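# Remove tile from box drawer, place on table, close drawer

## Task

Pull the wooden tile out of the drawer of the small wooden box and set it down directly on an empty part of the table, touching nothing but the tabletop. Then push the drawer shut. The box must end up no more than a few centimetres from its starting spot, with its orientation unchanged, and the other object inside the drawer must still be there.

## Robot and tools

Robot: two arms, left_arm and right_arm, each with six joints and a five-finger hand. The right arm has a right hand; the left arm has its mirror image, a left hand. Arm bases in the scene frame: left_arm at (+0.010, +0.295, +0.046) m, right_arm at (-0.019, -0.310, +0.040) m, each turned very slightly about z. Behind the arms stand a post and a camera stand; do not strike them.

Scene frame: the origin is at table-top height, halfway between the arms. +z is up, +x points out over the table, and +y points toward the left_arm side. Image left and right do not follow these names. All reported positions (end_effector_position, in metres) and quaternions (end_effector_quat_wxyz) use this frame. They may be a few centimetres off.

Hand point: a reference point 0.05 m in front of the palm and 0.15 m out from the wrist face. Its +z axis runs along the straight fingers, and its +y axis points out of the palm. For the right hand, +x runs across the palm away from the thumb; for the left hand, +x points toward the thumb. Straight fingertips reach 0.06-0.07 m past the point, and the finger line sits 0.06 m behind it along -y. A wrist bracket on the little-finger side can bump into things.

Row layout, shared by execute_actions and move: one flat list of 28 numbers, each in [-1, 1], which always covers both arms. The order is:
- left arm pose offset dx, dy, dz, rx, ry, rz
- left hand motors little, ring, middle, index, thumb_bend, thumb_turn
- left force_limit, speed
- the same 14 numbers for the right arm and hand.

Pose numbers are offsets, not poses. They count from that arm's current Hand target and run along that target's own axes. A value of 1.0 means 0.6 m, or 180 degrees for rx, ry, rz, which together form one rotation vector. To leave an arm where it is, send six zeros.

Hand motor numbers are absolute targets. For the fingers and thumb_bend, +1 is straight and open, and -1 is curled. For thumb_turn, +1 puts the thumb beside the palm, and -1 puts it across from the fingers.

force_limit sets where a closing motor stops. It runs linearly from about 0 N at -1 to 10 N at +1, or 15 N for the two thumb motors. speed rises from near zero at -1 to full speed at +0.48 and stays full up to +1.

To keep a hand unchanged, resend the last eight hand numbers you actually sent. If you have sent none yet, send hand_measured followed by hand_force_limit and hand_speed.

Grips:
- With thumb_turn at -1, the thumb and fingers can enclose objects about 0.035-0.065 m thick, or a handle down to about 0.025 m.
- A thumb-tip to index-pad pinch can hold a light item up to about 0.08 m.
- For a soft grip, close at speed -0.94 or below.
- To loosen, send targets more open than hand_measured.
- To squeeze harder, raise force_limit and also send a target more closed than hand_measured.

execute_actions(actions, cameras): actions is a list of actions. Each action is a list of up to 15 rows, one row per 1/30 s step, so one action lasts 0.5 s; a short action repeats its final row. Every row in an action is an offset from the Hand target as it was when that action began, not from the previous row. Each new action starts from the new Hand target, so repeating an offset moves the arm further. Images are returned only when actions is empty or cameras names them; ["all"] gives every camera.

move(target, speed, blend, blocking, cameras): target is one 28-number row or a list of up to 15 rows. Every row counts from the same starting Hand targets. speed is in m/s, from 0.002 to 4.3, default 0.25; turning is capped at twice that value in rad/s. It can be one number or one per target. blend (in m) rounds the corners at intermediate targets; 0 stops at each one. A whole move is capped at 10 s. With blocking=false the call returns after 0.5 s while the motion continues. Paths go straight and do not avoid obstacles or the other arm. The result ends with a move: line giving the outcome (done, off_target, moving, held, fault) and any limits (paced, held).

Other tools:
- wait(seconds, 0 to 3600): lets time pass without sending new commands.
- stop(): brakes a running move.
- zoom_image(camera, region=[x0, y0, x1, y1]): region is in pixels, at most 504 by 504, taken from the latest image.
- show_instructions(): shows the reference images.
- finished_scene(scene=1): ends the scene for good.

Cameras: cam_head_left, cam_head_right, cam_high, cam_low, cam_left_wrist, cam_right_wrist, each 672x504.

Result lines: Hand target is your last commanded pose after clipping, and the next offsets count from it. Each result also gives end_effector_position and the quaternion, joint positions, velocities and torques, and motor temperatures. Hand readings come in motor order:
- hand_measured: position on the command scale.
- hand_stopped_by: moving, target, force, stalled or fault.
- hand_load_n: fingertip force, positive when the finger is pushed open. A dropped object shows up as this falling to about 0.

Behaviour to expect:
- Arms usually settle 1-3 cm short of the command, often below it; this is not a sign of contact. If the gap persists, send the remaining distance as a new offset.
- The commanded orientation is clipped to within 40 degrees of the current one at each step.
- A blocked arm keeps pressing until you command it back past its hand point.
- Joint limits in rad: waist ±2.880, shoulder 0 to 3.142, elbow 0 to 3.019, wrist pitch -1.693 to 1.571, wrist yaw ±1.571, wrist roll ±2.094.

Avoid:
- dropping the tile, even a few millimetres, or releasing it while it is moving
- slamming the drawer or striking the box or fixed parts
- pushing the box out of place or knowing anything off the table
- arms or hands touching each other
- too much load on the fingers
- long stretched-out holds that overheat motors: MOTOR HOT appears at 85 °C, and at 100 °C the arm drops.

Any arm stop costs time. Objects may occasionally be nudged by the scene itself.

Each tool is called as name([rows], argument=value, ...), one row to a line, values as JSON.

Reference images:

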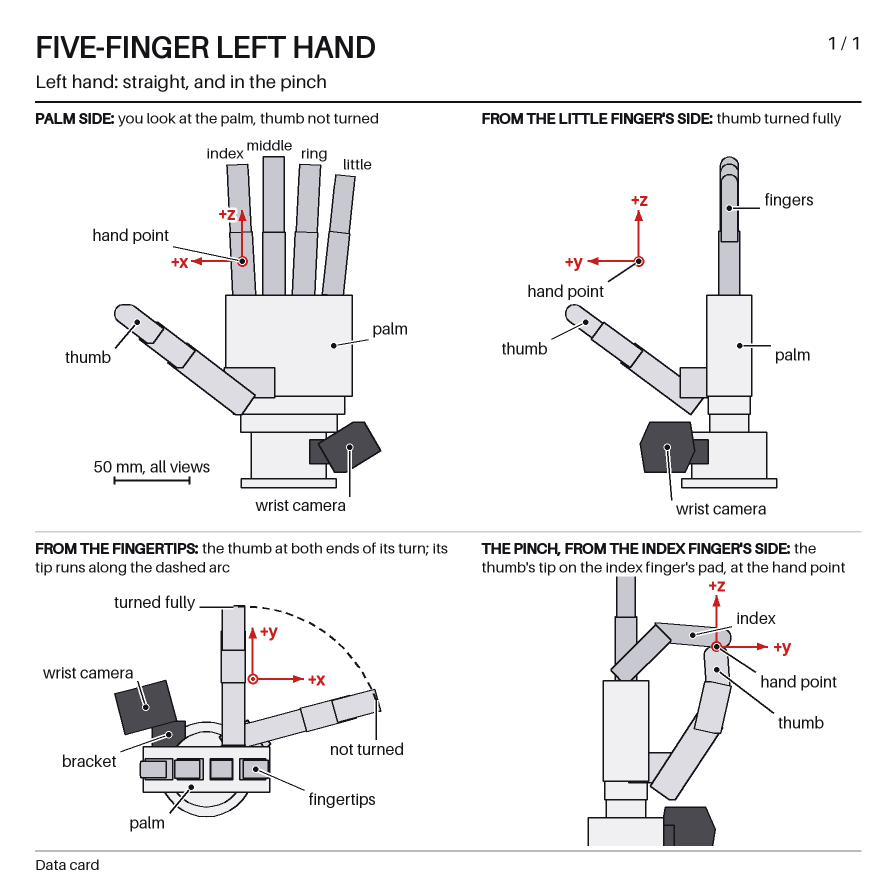

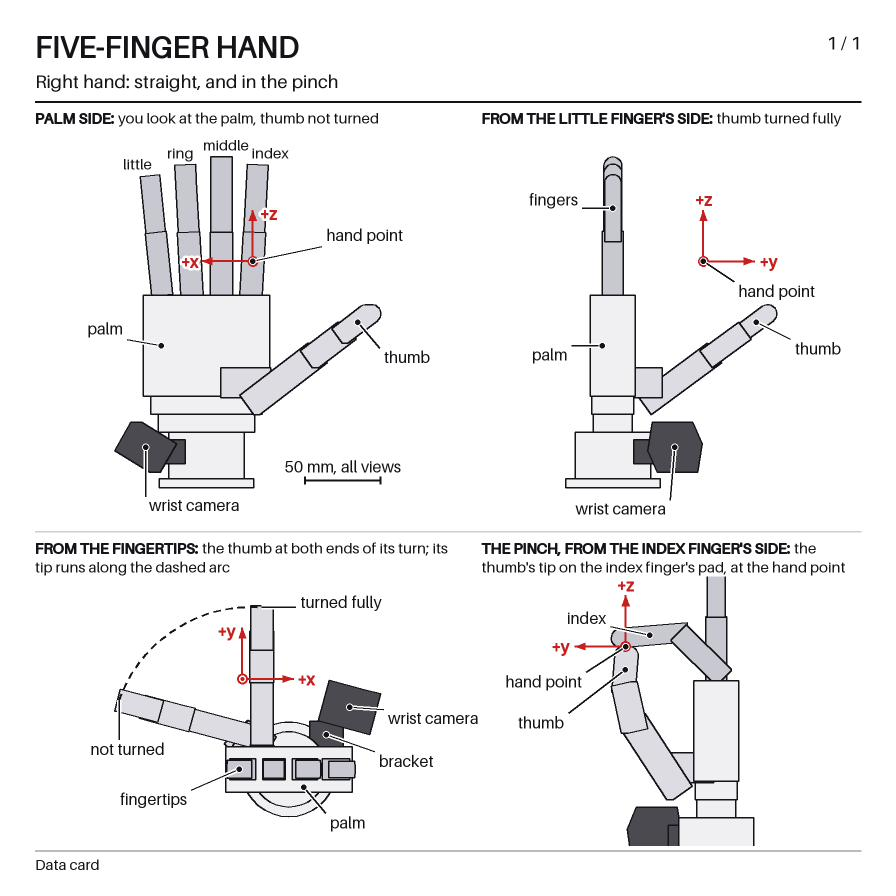

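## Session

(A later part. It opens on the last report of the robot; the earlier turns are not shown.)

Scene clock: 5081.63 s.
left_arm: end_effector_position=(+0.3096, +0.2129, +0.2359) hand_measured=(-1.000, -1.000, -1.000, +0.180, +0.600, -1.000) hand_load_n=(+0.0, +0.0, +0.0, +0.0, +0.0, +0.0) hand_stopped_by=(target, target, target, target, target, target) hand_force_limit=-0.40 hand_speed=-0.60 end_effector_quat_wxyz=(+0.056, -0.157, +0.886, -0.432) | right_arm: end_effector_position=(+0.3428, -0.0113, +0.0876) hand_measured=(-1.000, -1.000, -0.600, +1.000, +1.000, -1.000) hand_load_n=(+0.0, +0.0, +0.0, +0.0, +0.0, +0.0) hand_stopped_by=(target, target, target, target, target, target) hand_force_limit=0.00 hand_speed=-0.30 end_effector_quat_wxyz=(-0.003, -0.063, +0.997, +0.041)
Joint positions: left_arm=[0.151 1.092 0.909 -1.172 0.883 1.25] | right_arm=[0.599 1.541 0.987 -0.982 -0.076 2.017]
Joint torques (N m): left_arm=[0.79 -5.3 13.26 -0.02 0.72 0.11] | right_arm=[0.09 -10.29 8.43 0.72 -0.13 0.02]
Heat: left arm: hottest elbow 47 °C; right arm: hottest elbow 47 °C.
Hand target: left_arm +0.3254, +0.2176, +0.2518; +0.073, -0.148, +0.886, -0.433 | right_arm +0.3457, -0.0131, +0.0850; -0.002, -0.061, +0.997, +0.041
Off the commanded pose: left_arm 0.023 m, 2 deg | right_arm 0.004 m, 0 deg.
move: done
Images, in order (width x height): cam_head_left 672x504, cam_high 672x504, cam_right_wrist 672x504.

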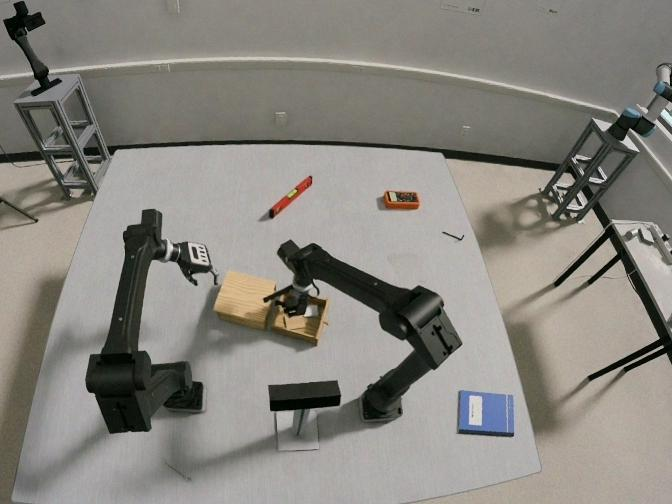

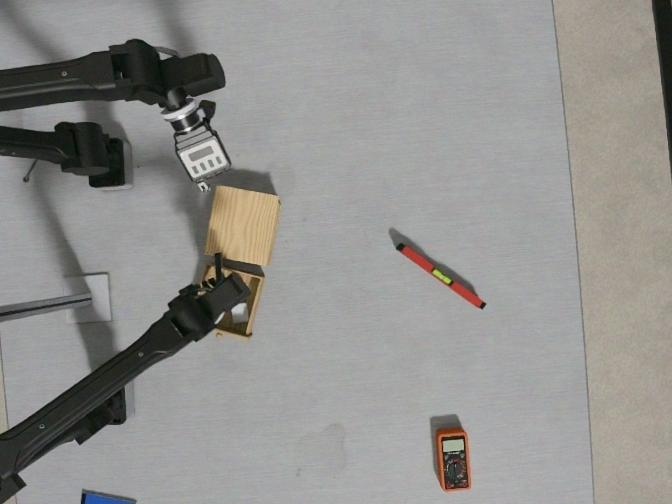

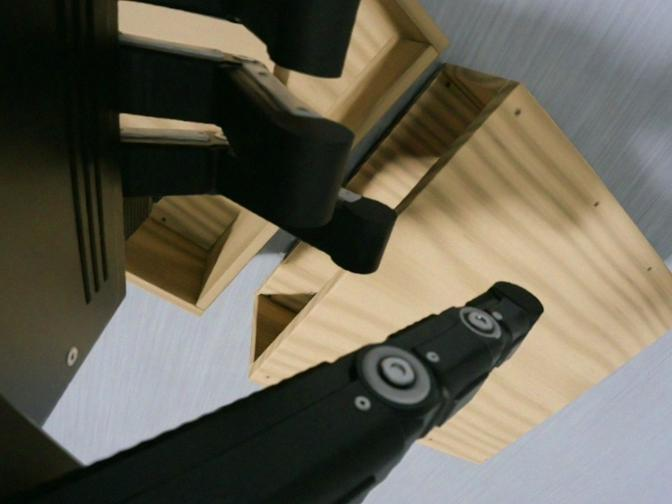

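move(target=[0,0,0,0,0,0,-1,-1,-1,0.18,0.6,-1,-0.4,-0.6,0.0225,-0.019,-0.0016,0,0,0,-1,-1,-0.6,1,1,-1,0.0,-0.3], speed=0.08, cameras=["cam_head_left","cam_low"])

zoom_image(camera="cam_head_left", region=[240, 250, 350, 360])

Scene clock: 5109.23 s.
left_arm: end_effector_position=(+0.3096, +0.2129, +0.2359) hand_measured=(-1.000, -1.000, -1.000, +0.180, +0.600, -1.000) hand_load_n=(+0.0, +0.0, +0.0, +0.0, +0.0, +0.0) hand_stopped_by=(target, target, target, target, target, target) hand_force_limit=-0.40 hand_speed=-0.60 end_effector_quat_wxyz=(+0.056, -0.157, +0.886, -0.432) | right_arm: end_effector_position=(+0.3279, -0.0215, +0.0798) hand_measured=(-1.000, -1.000, -0.600, +1.000, +1.000, -1.000) hand_load_n=(+0.0, +0.0, +0.0, +0.0, +0.0, +0.0) hand_stopped_by=(target, target, target, target, target, target) hand_force_limit=0.00 hand_speed=-0.30 end_effector_quat_wxyz=(-0.011, -0.063, +0.997, +0.037)
Joint positions: left_arm=[0.151 1.092 0.909 -1.172 0.883 1.25] | right_arm=[0.598 1.52 0.941 -0.976 -0.074 2.017]
Joint torques (N m): left_arm=[0.79 -5.25 13.24 -0.05 0.72 0.13] | right_arm=[-0.73 -11.4 8.18 0.68 -0.17 -0.08]
Motor temperatures (°C): left_arm=[26 27 47 27 27 29] | right_arm=[30 30 45 24 26 29]
Heat: left arm: hottest elbow 47 °C; right arm: hottest elbow 45 °C.
Hand target: left_arm +0.3254, +0.2176, +0.2518; +0.073, -0.148, +0.886, -0.433 | right_arm +0.3338, -0.0260, +0.0851; -0.002, -0.061, +0.997, +0.041
Off the commanded pose: left_arm 0.023 m, 2 deg | right_arm 0.009 m, 1 deg.
move: done

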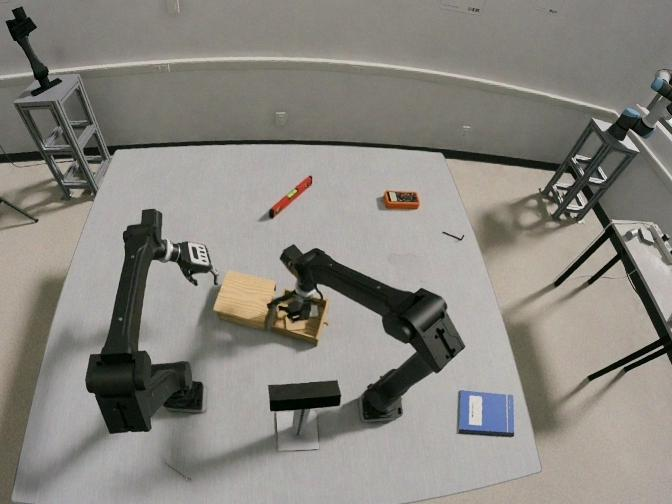

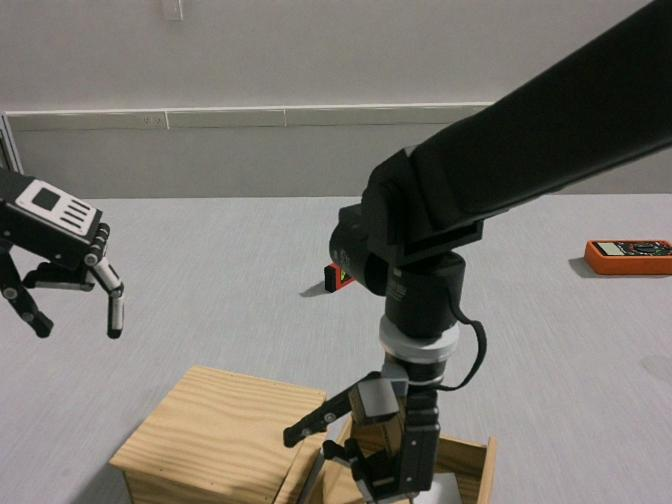

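Scaled by 4.582 from the camera's image (finer frame: 960x720).

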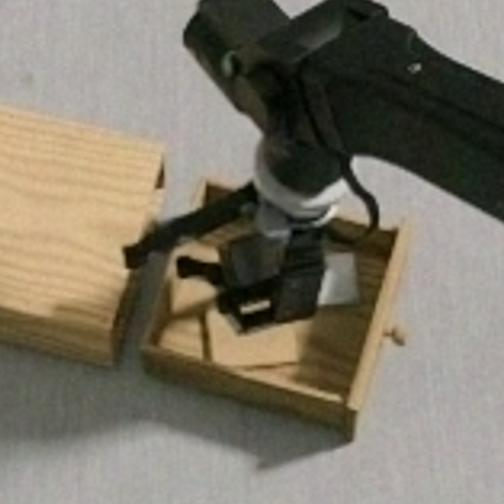

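move(target=[0,0,0,0,0,0,-1,-1,-1,0.18,0.6,-1,-0.4,-0.6,0.0364,0.0045,0.0003,0,0,0,-1,-1,-0.6,1,1,-1,0.0,-0.3], speed=0.04, cameras=["cam_head_left","cam_low"])

zoom_image(camera="cam_head_left", region=[240, 250, 350, 360])

Scene clock: 5123.10 s.
left_arm: end_effector_position=(+0.3096, +0.2129, +0.2359) hand_measured=(-1.000, -1.000, -1.000, +0.180, +0.600, -1.000) hand_load_n=(+0.5, +0.0, +0.0, +0.0, +0.0, +0.0) hand_stopped_by=(target, target, target, target, target, target) hand_force_limit=-0.40 hand_speed=-0.60 end_effector_quat_wxyz=(+0.056, -0.157, +0.886, -0.432) | right_arm: end_effector_position=(+0.3127, -0.0304, +0.0802) hand_measured=(-1.000, -1.000, -0.600, +1.000, +1.000, -1.000) hand_load_n=(+0.0, +0.0, +0.0, +0.5, +0.0, +0.0) hand_stopped_by=(target, target, target, target, target, target) hand_force_limit=0.00 hand_speed=-0.30 end_effector_quat_wxyz=(-0.010, -0.062, +0.997, +0.037)
Joint positions: left_arm=[0.151 1.092 0.909 -1.172 0.883 1.25] | right_arm=[0.6 1.475 0.891 -0.969 -0.074 2.021]
Joint torques (N m): left_arm=[0.85 -5.3 13.23 -0.02 0.7 0.13] | right_arm=[1.32 -10.64 7.92 0.7 -0.16 0.2]
Heat: left arm: hottest elbow 47 °C; right arm: hottest elbow 45 °C.
Hand target: left_arm +0.3254, +0.2176, +0.2518; +0.073, -0.148, +0.886, -0.433 | right_arm +0.3117, -0.0260, +0.0850; -0.002, -0.061, +0.997, +0.041
Off the commanded pose: left_arm 0.023 m, 2 deg | right_arm 0.007 m, 1 deg.
move: done

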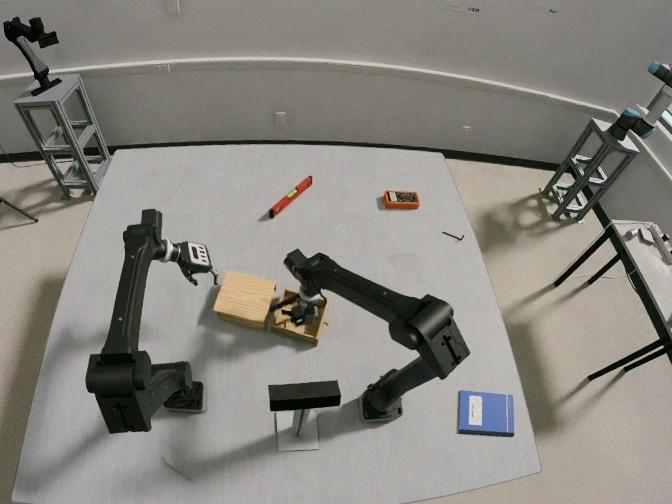

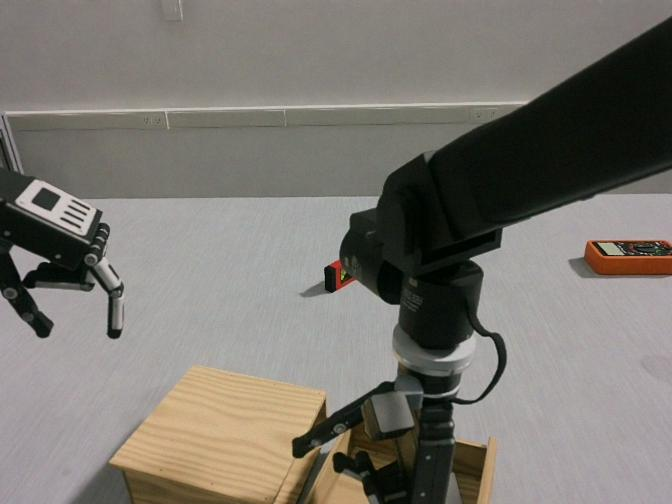

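Scaled by 4.582 from the camera's image (finer frame: 960x720).

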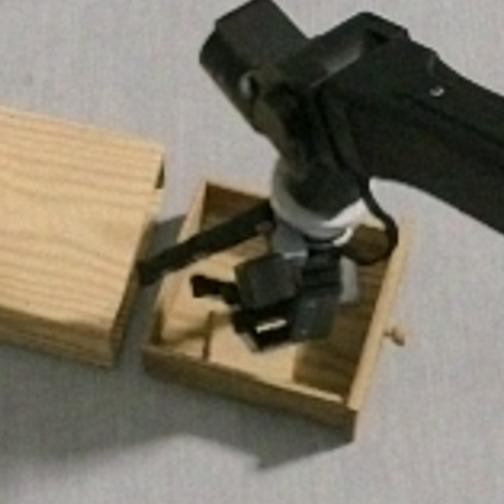

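move(target=[0,0,0,0,0,0,-1,-1,-1,0.18,0.6,-1,-0.4,-0.6,0.0157,0.0086,0.0007,0,0,0,-1,-1,-0.6,1,1,-1,0.0,-0.3], speed=0.04, cameras=["cam_head_left"])

zoom_image(camera="cam_head_left", region=[240, 250, 350, 360])

Scene clock: 5133.67 s.
left_arm: end_effector_position=(+0.3096, +0.2129, +0.2359) hand_measured=(-1.000, -1.000, -1.000, +0.180, +0.600, -1.000) hand_load_n=(+0.0, +0.0, +0.0, +0.0, +0.0, +0.0) hand_stopped_by=(target, target, target, target, target, target) hand_force_limit=-0.40 hand_speed=-0.60 end_effector_quat_wxyz=(+0.056, -0.157, +0.886, -0.432) | right_arm: end_effector_position=(+0.3035, -0.0270, +0.0803) hand_measured=(-1.000, -1.000, -0.600, +1.000, +1.000, -1.000) hand_load_n=(+0.0, +0.0, +0.0, +0.0, +0.0, +0.0) hand_stopped_by=(target, target, target, target, target, target) hand_force_limit=0.00 hand_speed=-0.30 end_effector_quat_wxyz=(-0.010, -0.061, +0.997, +0.037)
Joint positions: left_arm=[0.151 1.092 0.909 -1.172 0.883 1.25] | right_arm=[0.622 1.459 0.875 -0.966 -0.074 2.045]
Joint torques (N m): left_arm=[0.85 -5.25 13.26 -0.03 0.72 0.12] | right_arm=[1.55 -10.46 7.98 0.69 -0.13 0.16]
Heat: left arm: hottest elbow 47 °C; right arm: hottest elbow 44 °C.
Hand target: left_arm +0.3254, +0.2176, +0.2518; +0.073, -0.148, +0.886, -0.433 | right_arm +0.3019, -0.0220, +0.0851; -0.002, -0.061, +0.997, +0.041
Off the commanded pose: left_arm 0.023 m, 2 deg | right_arm 0.007 m, 1 deg.
move: done

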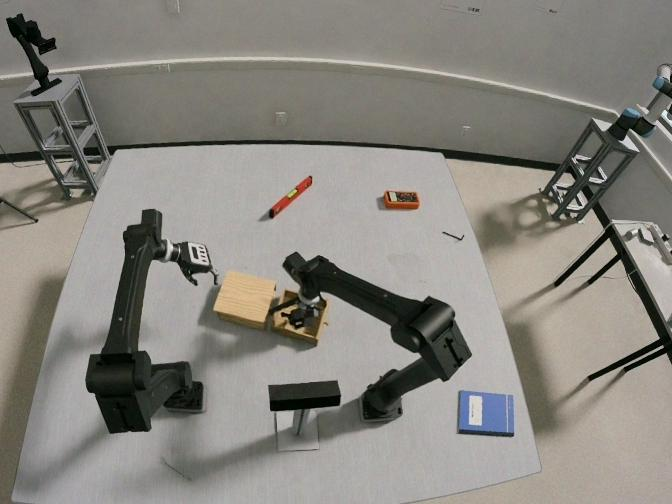

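Scaled by 4.582 from the camera's image (finer frame: 960x720).

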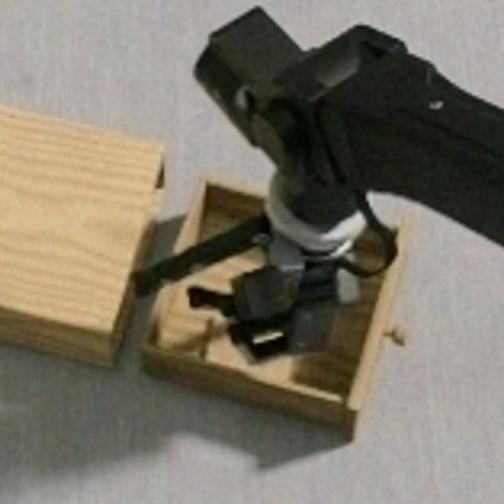

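move([
  [0,0,0,0,0,0,-1,-1,-1,0.18,0.6,-1,-0.4,-0.6,-0.0167,0.0089,-0.1329,0,0,0,-1,-1,-0.6,1,1,-1,0.0,-0.3],
  [0,0,0,0,0,0,-1,-1,-1,0.18,0.6,-1,-0.4,-0.6,0.0607,-0.4837,-0.1735,0,0,0,-1,-1,-0.6,1,1,-1,0.0,-0.3],
], speed=0.2, cameras=["cam_high"])

zoom_image(camera="cam_high", region=[180, 250, 280, 350])

Scene clock: 5147.73 s.
left_arm: end_effector_position=(+0.3096, +0.2129, +0.2359) hand_measured=(-1.000, -1.000, -1.000, +0.180, +0.600, -1.000) hand_load_n=(+0.0, +0.0, +0.0, +0.0, +0.0, +0.0) hand_stopped_by=(target, target, target, target, target, target) hand_force_limit=-0.40 hand_speed=-0.60 end_effector_quat_wxyz=(+0.056, -0.157, +0.886, -0.432) | right_arm: end_effector_position=(+0.2945, -0.3177, +0.1573) hand_measured=(-1.000, -1.000, -0.600, +1.000, +1.000, -1.000) hand_load_n=(+0.0, +0.0, +0.0, +0.0, +0.0, +0.0) hand_stopped_by=(target, target, target, target, target, target) hand_force_limit=0.00 hand_speed=-0.30 end_effector_quat_wxyz=(-0.009, -0.058, +0.997, +0.042)
Joint positions: left_arm=[0.151 1.092 0.909 -1.172 0.883 1.25] | right_arm=[-0.259 1.208 0.864 -1.271 -0.073 1.168]
Joint torques (N m): left_arm=[0.97 -5.3 13.26 -0.06 0.71 0.12] | right_arm=[-0.21 -5.36 11.58 -0.1 -0.26 -0.11]
Heat: left arm: hottest elbow 48 °C; right arm: hottest elbow 44 °C.
Hand target: left_arm +0.3254, +0.2176, +0.2518; +0.073, -0.148, +0.886, -0.433 | right_arm +0.3019, -0.3220, +0.1648; -0.002, -0.061, +0.997, +0.041
Off the commanded pose: left_arm 0.023 m, 2 deg | right_arm 0.012 m, 1 deg.
move: off_target (right_arm)

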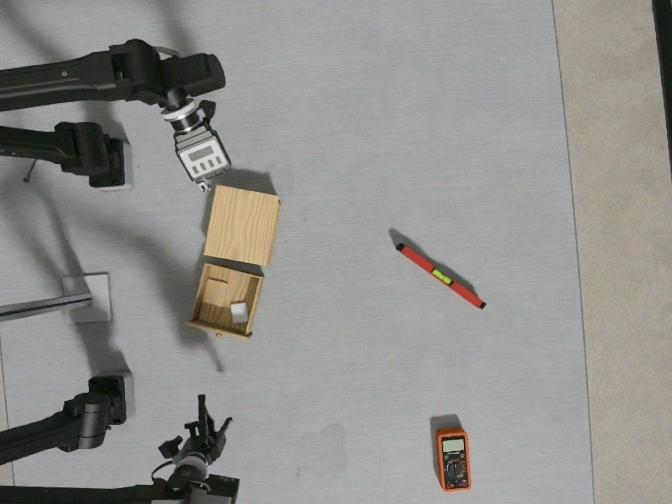

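Scaled by 5.040 from the camera's image (finer frame: 960x720).

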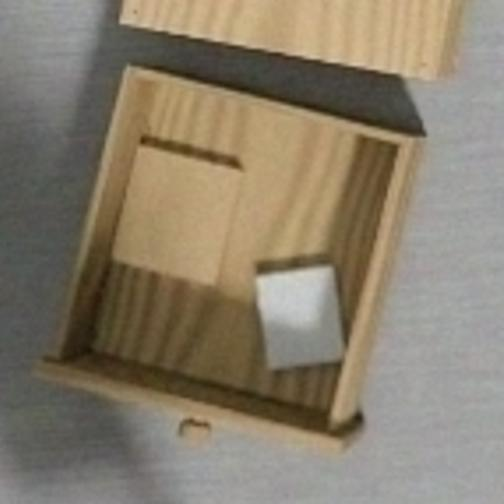

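move(target=[0,0,0,0,0,0,-1,-1,-1,0.18,0.6,-1,-0.4,-0.6,-0.0084,0.6115,0.0703,0,0,0,-1,-1,-0.6,1,1,-1,0.0,-0.3], speed=0.2, cameras=["cam_head_left","cam_high"])

zoom_image(camera="cam_head_left", region=[240, 250, 350, 360])

Scene clock: 5221.07 s.
left_arm: end_effector_position=(+0.3096, +0.2129, +0.2359) hand_measured=(-1.000, -1.000, -1.000, +0.180, +0.600, -1.000) hand_load_n=(+0.0, +0.0, +0.0, +0.0, +0.0, +0.0) hand_stopped_by=(target, target, target, target, target, target) hand_force_limit=-0.40 hand_speed=-0.60 end_effector_quat_wxyz=(+0.056, -0.157, +0.886, -0.432) | right_arm: end_effector_position=(+0.2499, +0.0273, +0.1359) hand_measured=(-1.000, -1.000, -0.600, +1.000, +1.000, -1.000) hand_load_n=(+0.0, +0.0, +0.0, +0.0, +0.0, +0.0) hand_stopped_by=(target, target, target, target, target, target) hand_force_limit=0.00 hand_speed=-0.30 end_effector_quat_wxyz=(-0.036, -0.115, +0.992, +0.046)
Joint positions: left_arm=[0.151 1.092 0.909 -1.172 0.883 1.25] | right_arm=[0.788 1.396 0.973 -1.149 -0.117 2.101]
Joint torques (N m): left_arm=[0.79 -5.36 13.24 -0.02 0.71 0.12] | right_arm=[1.26 -8.59 13.31 0.42 -0.21 0.21]
Heat: left arm: hottest elbow 48 °C; right arm: hottest elbow 45 °C.
Hand target: left_arm +0.3254, +0.2176, +0.2518; +0.073, -0.148, +0.886, -0.433 | right_arm +0.2618, +0.0449, +0.1531; -0.002, -0.061, +0.997, +0.041
Off the commanded pose: left_arm 0.023 m, 2 deg | right_arm 0.027 m, 7 deg.
joint sent to its limit (right arm) — joint 6 (wrist roll), upper limit. The joint targets are off in orientation, not in position.
move: off_target (right_arm)

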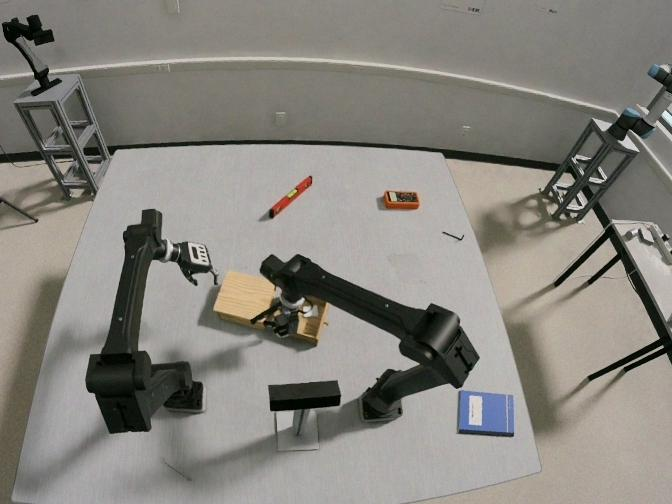

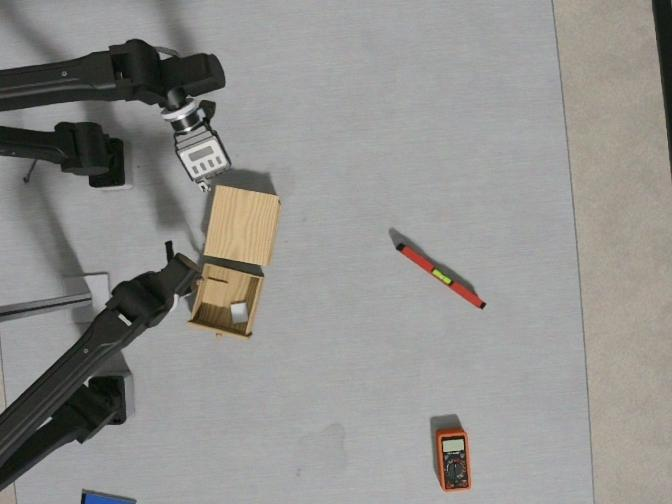

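Scaled by 4.582 from the camera's image (finer frame: 960x720).

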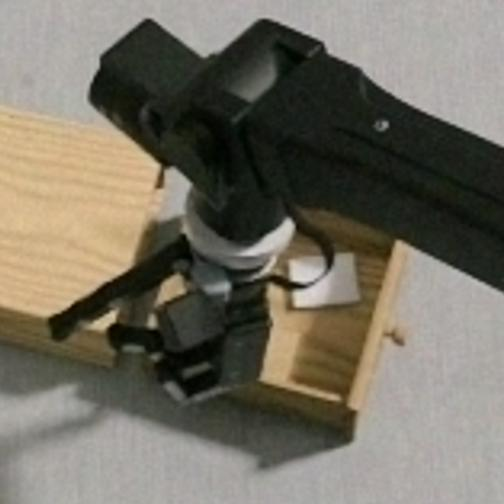

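move(target=[0,0,0,0,0,0,-1,-1,-1,0.18,0.6,-1,-0.4,-0.6,-0.0185,0.0073,0.0892,0,0,0,-1,-1,-0.6,1,1,-1,0.0,-0.3], speed=0.1, cameras=["cam_head_left"])

zoom_image(camera="cam_head_left", region=[240, 250, 350, 360])

Scene clock: 5244.43 s.
left_arm: end_effector_position=(+0.3096, +0.2129, +0.2359) hand_measured=(-1.000, -1.000, -1.000, +0.180, +0.600, -1.000) hand_load_n=(+0.0, +0.0, +0.0, +0.0, +0.0, +0.0) hand_stopped_by=(target, target, target, target, target, target) hand_force_limit=-0.40 hand_speed=-0.60 end_effector_quat_wxyz=(+0.056, -0.157, +0.886, -0.432) | right_arm: end_effector_position=(+0.2721, +0.0483, +0.0999) hand_measured=(-1.000, -1.000, -0.600, +1.000, +1.000, -1.000) hand_load_n=(+0.0, +0.0, +0.0, +0.0, +0.0, +0.0) hand_stopped_by=(target, target, target, target, target, target) hand_force_limit=0.00 hand_speed=-0.30 end_effector_quat_wxyz=(-0.022, -0.116, +0.991, +0.055)
Joint positions: left_arm=[0.151 1.092 0.909 -1.172 0.883 1.25] | right_arm=[0.789 1.501 0.973 -1.011 -0.114 2.101]
Joint torques (N m): left_arm=[0.79 -5.19 13.23 -0.01 0.72 0.13] | right_arm=[1.38 -9.82 9.14 0.66 -0.17 0.17]
Heat: left arm: hottest elbow 48 °C; right arm: hottest elbow 48 °C.
Hand target: left_arm +0.3254, +0.2176, +0.2518; +0.073, -0.148, +0.886, -0.433 | right_arm +0.2717, +0.0550, +0.1000; -0.002, -0.061, +0.997, +0.041
Off the commanded pose: left_arm 0.023 m, 2 deg | right_arm 0.007 m, 7 deg.
joint sent to its limit (right arm) — joint 6 (wrist roll), upper limit. The joint targets are off in orientation, not in position.
move: off_target (right_arm)

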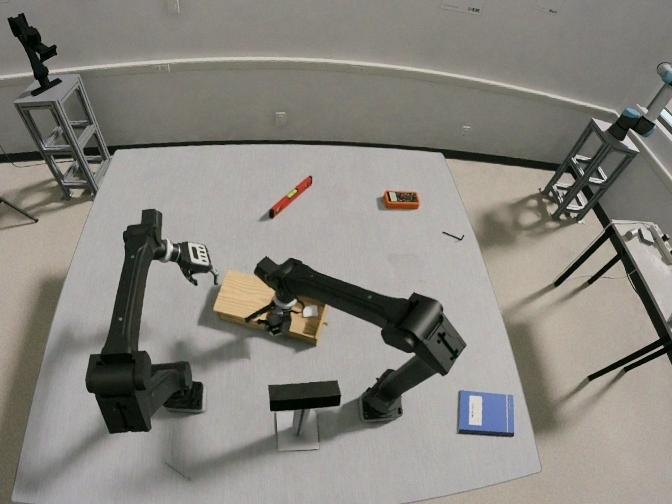

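Scaled by 4.582 from the camera's image (finer frame: 960x720).

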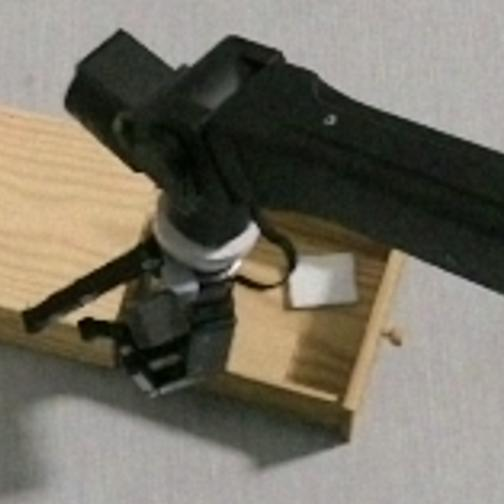

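wait(seconds=0.1, cameras=["cam_high","cam_right_wrist","cam_low","cam_left_wrist"])

zoom_image(camera="cam_high", region=[170, 230, 290, 350])

Scene clock: 5258.70 s.
left_arm: end_effector_position=(+0.3096, +0.2129, +0.2359) hand_measured=(-1.000, -1.000, -1.000, +0.180, +0.600, -1.000) hand_load_n=(+0.0, +0.0, +0.0, +0.0, +0.0, +0.0) hand_stopped_by=(target, target, target, target, target, target) hand_force_limit=-0.40 hand_speed=-0.60 end_effector_quat_wxyz=(+0.056, -0.157, +0.886, -0.432) | right_arm: end_effector_position=(+0.2721, +0.0483, +0.0999) hand_measured=(-1.000, -1.000, -0.600, +1.000, +1.000, -1.000) hand_load_n=(+0.0, +0.0, +0.0, +0.0, +0.0, +0.0) hand_stopped_by=(target, target, target, target, target, target) hand_force_limit=0.00 hand_speed=-0.30 end_effector_quat_wxyz=(-0.022, -0.116, +0.991, +0.055)
Joint positions: left_arm=[0.151 1.092 0.909 -1.172 0.883 1.25] | right_arm=[0.789 1.501 0.973 -1.011 -0.114 2.101]
Joint torques (N m): left_arm=[0.91 -5.25 13.24 -0.01 0.71 0.14] | right_arm=[1.38 -9.76 9.11 0.76 -0.16 0.17]
Heat: left arm: hottest elbow 48 °C; right arm: hottest elbow 47 °C.
Hand target: left_arm +0.3254, +0.2176, +0.2518; +0.073, -0.148, +0.886, -0.433 | right_arm +0.2717, +0.0550, +0.1000; -0.002, -0.061, +0.997, +0.041
Off the commanded pose: left_arm 0.023 m, 2 deg | right_arm 0.007 m, 7 deg.
wait: 0.10 s; at rest from the start
Images, in order (width x height): cam_high 672x504, cam_low 672x504, cam_left_wrist 672x504, cam_right_wrist 672x504.

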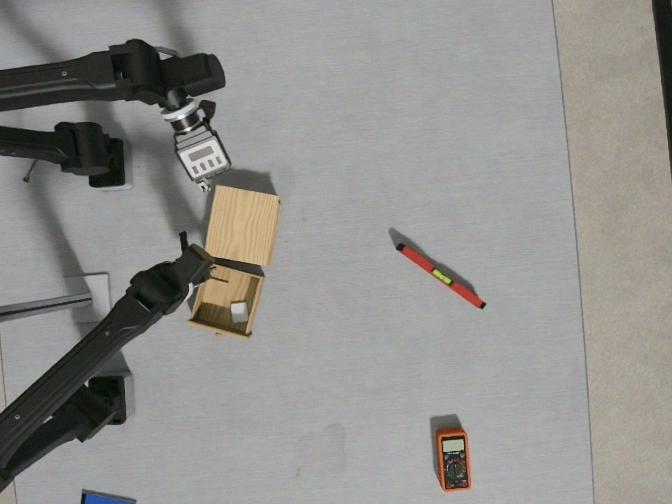

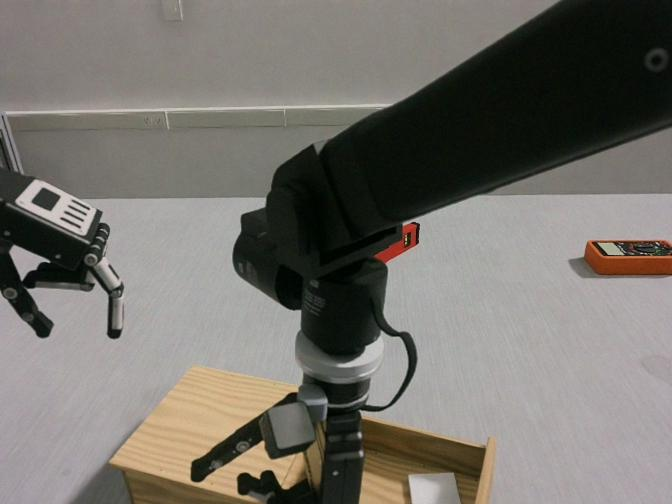

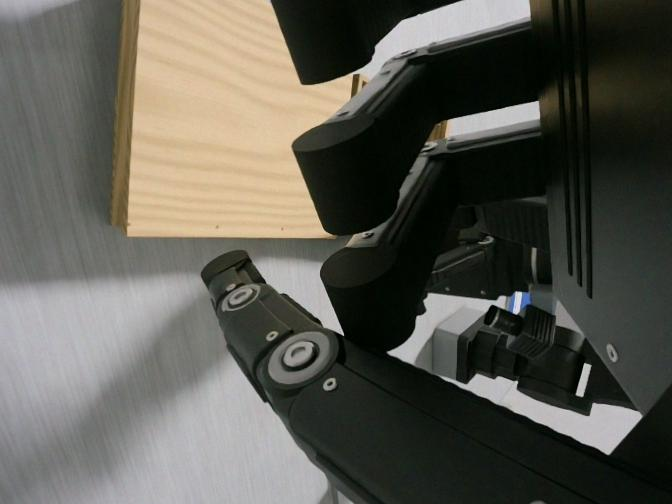

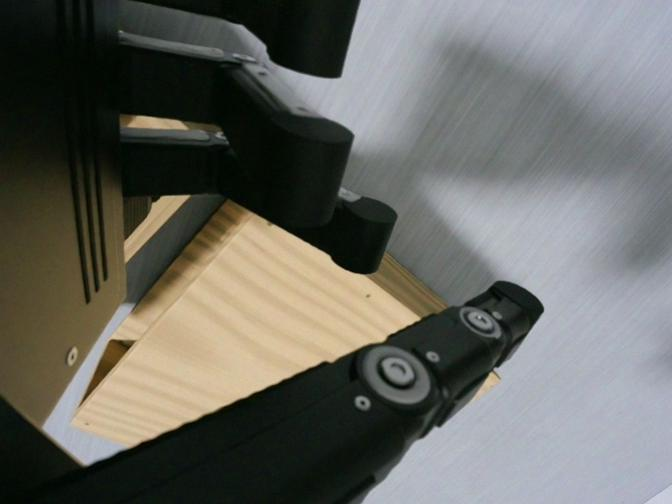

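Scaled by 4.200 from the camera's image (finer frame: 960x720).

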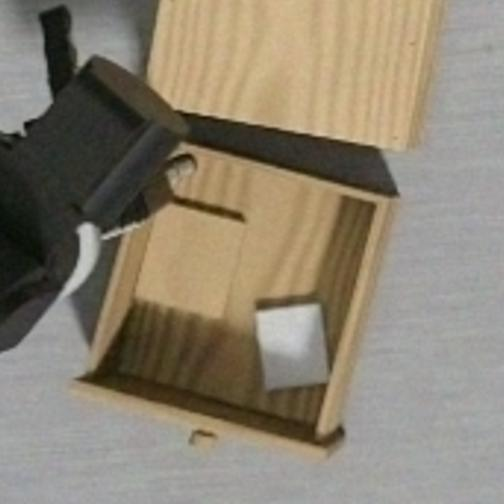

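move(target=[0,0,0,0,0,0,-1,-1,-1,0.18,0.6,-1,-0.4,-0.6,0.016,-0.0349,-0.0029,0,0,0,-1,-1,-0.6,1,1,-1,0.0,-0.3], speed=0.06, cameras=["cam_high"])

zoom_image(camera="cam_high", region=[180, 250, 280, 350])

Scene clock: 5277.33 s.
left_arm: end_effector_position=(+0.3096, +0.2129, +0.2359) hand_measured=(-1.000, -1.000, -1.000, +0.180, +0.600, -1.000) hand_load_n=(+0.0, +0.0, +0.0, +0.0, +0.0, +0.0) hand_stopped_by=(target, target, target, target, target, target) hand_force_limit=-0.40 hand_speed=-0.60 end_effector_quat_wxyz=(+0.056, -0.157, +0.886, -0.432) | right_arm: end_effector_position=(+0.2599, +0.0349, +0.0952) hand_measured=(-1.000, -1.000, -0.600, +1.000, +1.000, -1.000) hand_load_n=(+0.0, +0.0, +0.0, +0.0, +0.0, +0.0) hand_stopped_by=(target, target, target, target, target, target) hand_force_limit=0.00 hand_speed=-0.30 end_effector_quat_wxyz=(-0.023, -0.116, +0.992, +0.049)
Joint positions: left_arm=[0.151 1.092 0.909 -1.172 0.883 1.25] | right_arm=[0.789 1.468 0.925 -1.006 -0.107 2.101]
Joint torques (N m): left_arm=[0.79 -5.13 13.29 0.01 0.71 0.12] | right_arm=[-0.21 -10.81 8.13 0.69 -0.16 0.16]
Heat: left arm: hottest elbow 49 °C; right arm: hottest elbow 47 °C.
Hand target: left_arm +0.3254, +0.2176, +0.2518; +0.073, -0.148, +0.886, -0.433 | right_arm +0.2648, +0.0329, +0.1000; -0.002, -0.061, +0.997, +0.041
Off the commanded pose: left_arm 0.023 m, 2 deg | right_arm 0.007 m, 7 deg.
joint sent to its limit (right arm) — joint 6 (wrist roll), upper limit. The joint targets are off in orientation, not in position.
move: off_target (right_arm)

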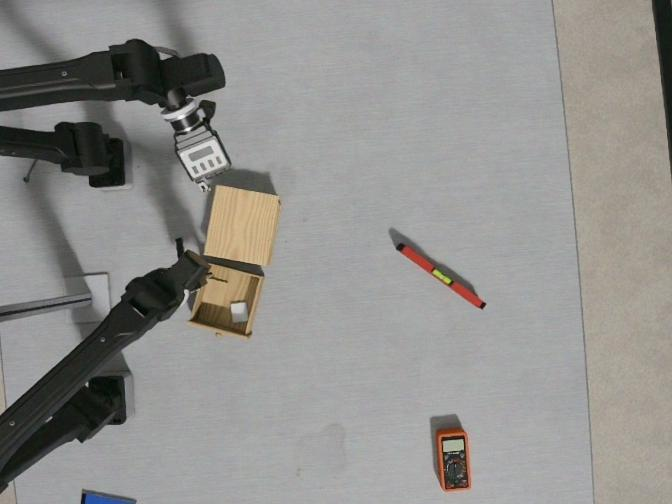

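Scaled by 5.040 from the camera's image (finer frame: 960x720).

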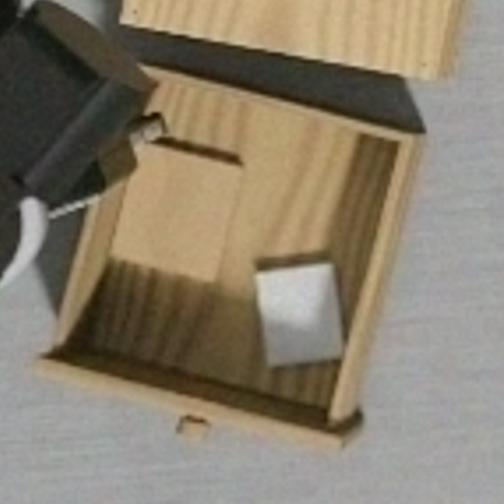

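move(target=[0,0,0,0,0,0,-1,-1,-1,0.18,0.6,-1,-0.4,-0.6,0.0033,-0.002,0.029,0,0,0,-1,-1,-0.6,1,1,-1,0.0,-0.3], speed=0.06, cameras=["cam_high"])

zoom_image(camera="cam_high", region=[180, 250, 280, 350])

Scene clock: 5296.90 s.
left_arm: end_effector_position=(+0.3096, +0.2129, +0.2359) hand_measured=(-1.000, -1.000, -1.000, +0.180, +0.600, -1.000) hand_load_n=(+0.0, +0.0, +0.0, +0.0, +0.0, +0.0) hand_stopped_by=(target, target, target, target, target, target) hand_force_limit=-0.40 hand_speed=-0.60 end_effector_quat_wxyz=(+0.056, -0.157, +0.886, -0.432) | right_arm: end_effector_position=(+0.2602, +0.0352, +0.0874) hand_measured=(-1.000, -1.000, -0.600, +1.000, +1.000, -1.000) hand_load_n=(+0.0, +0.0, +0.0, +0.0, +0.0, +0.0) hand_stopped_by=(target, target, target, target, target, target) hand_force_limit=0.00 hand_speed=-0.30 end_effector_quat_wxyz=(-0.014, -0.117, +0.991, +0.056)
Joint positions: left_arm=[0.151 1.092 0.909 -1.172 0.883 1.25] | right_arm=[0.789 1.468 0.896 -0.954 -0.107 2.101]
Joint torques (N m): left_arm=[0.85 -5.36 13.24 0.01 0.71 0.13] | right_arm=[-0.03 -8.82 8.08 0.72 -0.17 0.17]
Heat: left arm: hottest elbow 49 °C; right arm: hottest elbow 45 °C.
Hand target: left_arm +0.3254, +0.2176, +0.2518; +0.073, -0.148, +0.886, -0.433 | right_arm +0.2629, +0.0330, +0.0827; -0.002, -0.061, +0.997, +0.041
Off the commanded pose: left_arm 0.023 m, 2 deg | right_arm 0.006 m, 7 deg.
joint sent to its limit (right arm) — joint 6 (wrist roll), upper limit. The joint targets are off in orientation, not in position.
move: off_target (right_arm)

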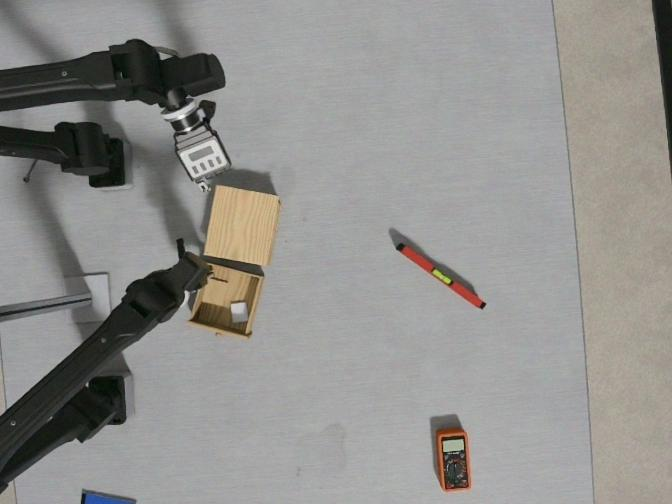

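Scaled by 5.040 from the camera's image (finer frame: 960x720).

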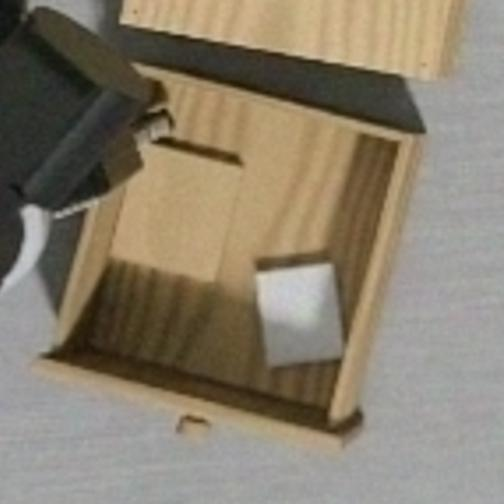

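move(target=[0,0,0,0,0,0,-1,-1,-1,0.18,0.6,-1,-0.4,-0.6,-0.0097,-0.003,0.0014,0,0,0,-1,-1,-0.6,1,1,-1,0.0,-0.3], speed=0.06, cameras=["cam_high"])

zoom_image(camera="cam_high", region=[180, 250, 280, 350])

Scene clock: 5310.63 s.
left_arm: end_effector_position=(+0.3096, +0.2129, +0.2359) hand_measured=(-1.000, -1.000, -1.000, +0.180, +0.600, -1.000) hand_load_n=(+0.0, +0.0, +0.0, +0.0, +0.0, +0.0) hand_stopped_by=(target, target, target, target, target, target) hand_force_limit=-0.40 hand_speed=-0.60 end_effector_quat_wxyz=(+0.056, -0.157, +0.886, -0.432) | right_arm: end_effector_position=(+0.2612, +0.0344, +0.0850) hand_measured=(-1.000, -1.000, -0.600, +1.000, +1.000, -1.000) hand_load_n=(+0.0, +0.0, +0.0, +0.0, -0.5, +0.0) hand_stopped_by=(target, target, target, target, target, target) hand_force_limit=0.00 hand_speed=-0.30 end_effector_quat_wxyz=(-0.015, -0.116, +0.992, +0.054)
Joint positions: left_arm=[0.151 1.092 0.909 -1.172 0.883 1.25] | right_arm=[0.788 1.473 0.896 -0.952 -0.104 2.101]
Joint torques (N m): left_arm=[0.91 -5.36 13.27 -0.01 0.73 0.12] | right_arm=[-0.62 -8.64 8.68 0.77 -0.14 0.17]
Heat: left arm: hottest elbow 49 °C; right arm: hottest elbow 44 °C.
Hand target: left_arm +0.3254, +0.2176, +0.2518; +0.073, -0.148, +0.886, -0.433 | right_arm +0.2689, +0.0320, +0.0817; -0.002, -0.061, +0.997, +0.041
Off the commanded pose: left_arm 0.023 m, 2 deg | right_arm 0.009 m, 7 deg.
joint sent to its limit (right arm) — joint 6 (wrist roll), upper limit. The joint targets are off in orientation, not in position.
move: off_target (right_arm)

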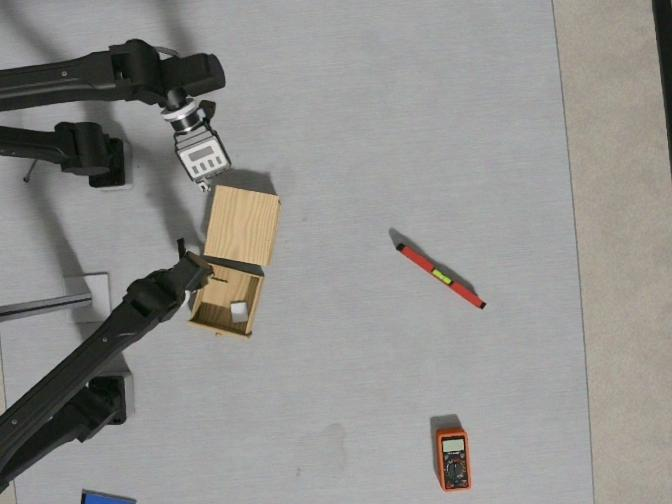

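Scaled by 5.040 from the camera's image (finer frame: 960x720).

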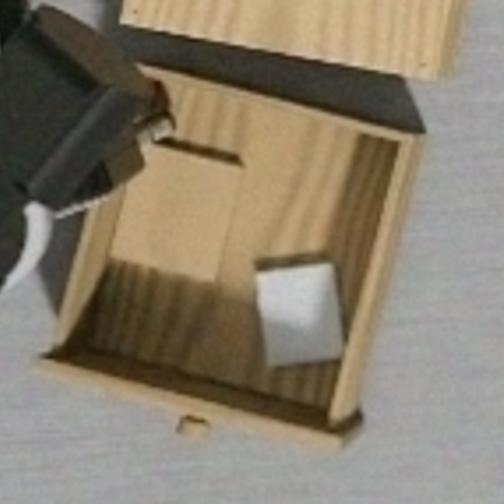

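move(target=[0,0,0,0,0,0,-1,-1,-1,0.18,0.6,-1,-0.4,-0.6,0.0,-0.0007,0.008,0,0,0,-1,-1,-0.6,1,1,-1,0.0,-0.3], speed=0.06)

Scene clock: 5319.20 s.
left_arm: end_effector_position=(+0.3096, +0.2129, +0.2359) hand_measured=(-1.000, -1.000, -1.000, +0.180, +0.600, -1.000) hand_load_n=(+0.0, +0.0, +0.0, +0.0, +0.0, +0.0) hand_stopped_by=(target, target, target, target, target, target) hand_force_limit=-0.40 hand_speed=-0.60 end_effector_quat_wxyz=(+0.056, -0.157, +0.886, -0.432) | right_arm: end_effector_position=(+0.2634, +0.0364, +0.0826) hand_measured=(-1.000, -1.000, -0.600, +1.000, +1.000, -1.000) hand_load_n=(+0.0, +0.0, +0.0, +0.0, +0.0, +0.0) hand_stopped_by=(target, target, target, target, target, target) hand_force_limit=0.00 hand_speed=-0.30 end_effector_quat_wxyz=(-0.012, -0.116, +0.992, +0.056)
Joint positions: left_arm=[0.151 1.092 0.909 -1.172 0.883 1.25] | right_arm=[0.788 1.481 0.896 -0.938 -0.103 2.101]
Joint torques (N m): left_arm=[0.91 -5.3 13.24 -0.01 0.72 0.13] | right_arm=[-0.62 -8.76 8.09 0.75 -0.14 0.17]
Heat: left arm: hottest elbow 49 °C; right arm: hottest elbow 44 °C.
Hand target: left_arm +0.3254, +0.2176, +0.2518; +0.073, -0.148, +0.886, -0.433 | right_arm +0.2689, +0.0320, +0.0769; -0.002, -0.061, +0.997, +0.041
Off the commanded pose: left_arm 0.023 m, 2 deg | right_arm 0.009 m, 7 deg.
joint sent to its limit (right arm) — joint 6 (wrist roll), upper limit. The joint targets are off in orientation, not in position.
move: off_target (right_arm)

move(target=[0,0,0,0,0,0,-1,-1,-1,0.18,0.6,-1,-0.4,-0.6,0.0038,-0.0306,-0.0109,0,0,0,-1,-1,-0.6,1,1,-1,0.0,-0.3], speed=0.04, cameras=["cam_high"])

zoom_image(camera="cam_high", region=[180, 250, 280, 350])

Scene clock: 5333.73 s.
left_arm: end_effector_position=(+0.3096, +0.2129, +0.2359) hand_measured=(-1.000, -1.000, -1.000, +0.180, +0.600, -1.000) hand_load_n=(+0.0, +0.0, +0.0, +0.0, -0.5, -0.5) hand_stopped_by=(target, target, target, target, target, target) hand_force_limit=-0.40 hand_speed=-0.60 end_effector_quat_wxyz=(+0.056, -0.157, +0.886, -0.432) | right_arm: end_effector_position=(+0.2641, +0.0189, +0.0778) hand_measured=(-1.000, -1.000, -0.600, +1.000, +1.000, -1.000) hand_load_n=(+0.0, +0.0, +0.0, +0.0, +0.0, +0.0) hand_stopped_by=(target, target, target, target, target, target) hand_force_limit=0.00 hand_speed=-0.30 end_effector_quat_wxyz=(-0.014, -0.103, +0.993, +0.048)
Joint positions: left_arm=[0.151 1.092 0.909 -1.172 0.883 1.25] | right_arm=[0.762 1.464 0.866 -0.938 -0.094 2.101]
Joint torques (N m): left_arm=[0.97 -5.42 13.23 -0.01 0.72 0.12] | right_arm=[-0.67 -10.52 7.88 0.24 -0.13 0.16]
Heat: left arm: hottest elbow 49 °C; right arm: hottest elbow 44 °C.
Hand target: left_arm +0.3254, +0.2176, +0.2518; +0.073, -0.148, +0.886, -0.433 | right_arm +0.2689, +0.0130, +0.0819; -0.002, -0.061, +0.997, +0.041
Off the commanded pose: left_arm 0.023 m, 2 deg | right_arm 0.009 m, 5 deg.
joint sent to its limit (right arm) — joint 6 (wrist roll), upper limit. The joint targets are off in orientation, not in position.
move: off_target (right_arm)

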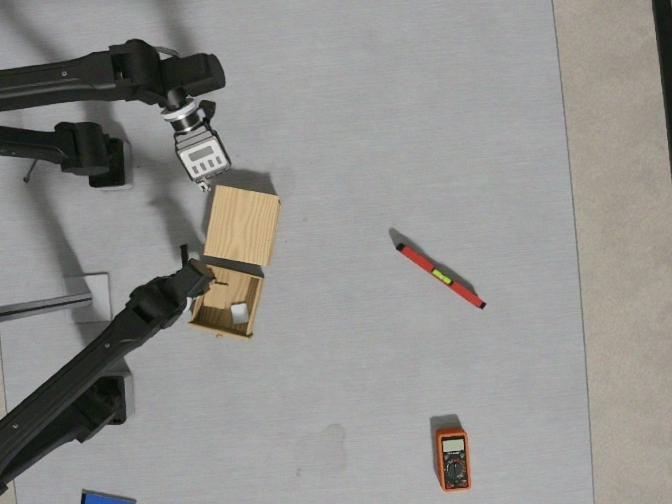

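Scaled by 5.040 from the camera's image (finer frame: 960x720).

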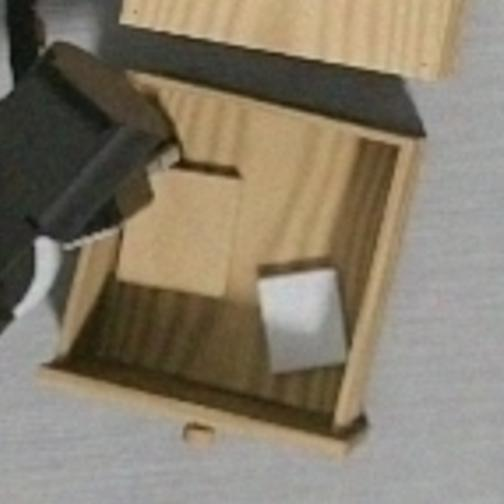

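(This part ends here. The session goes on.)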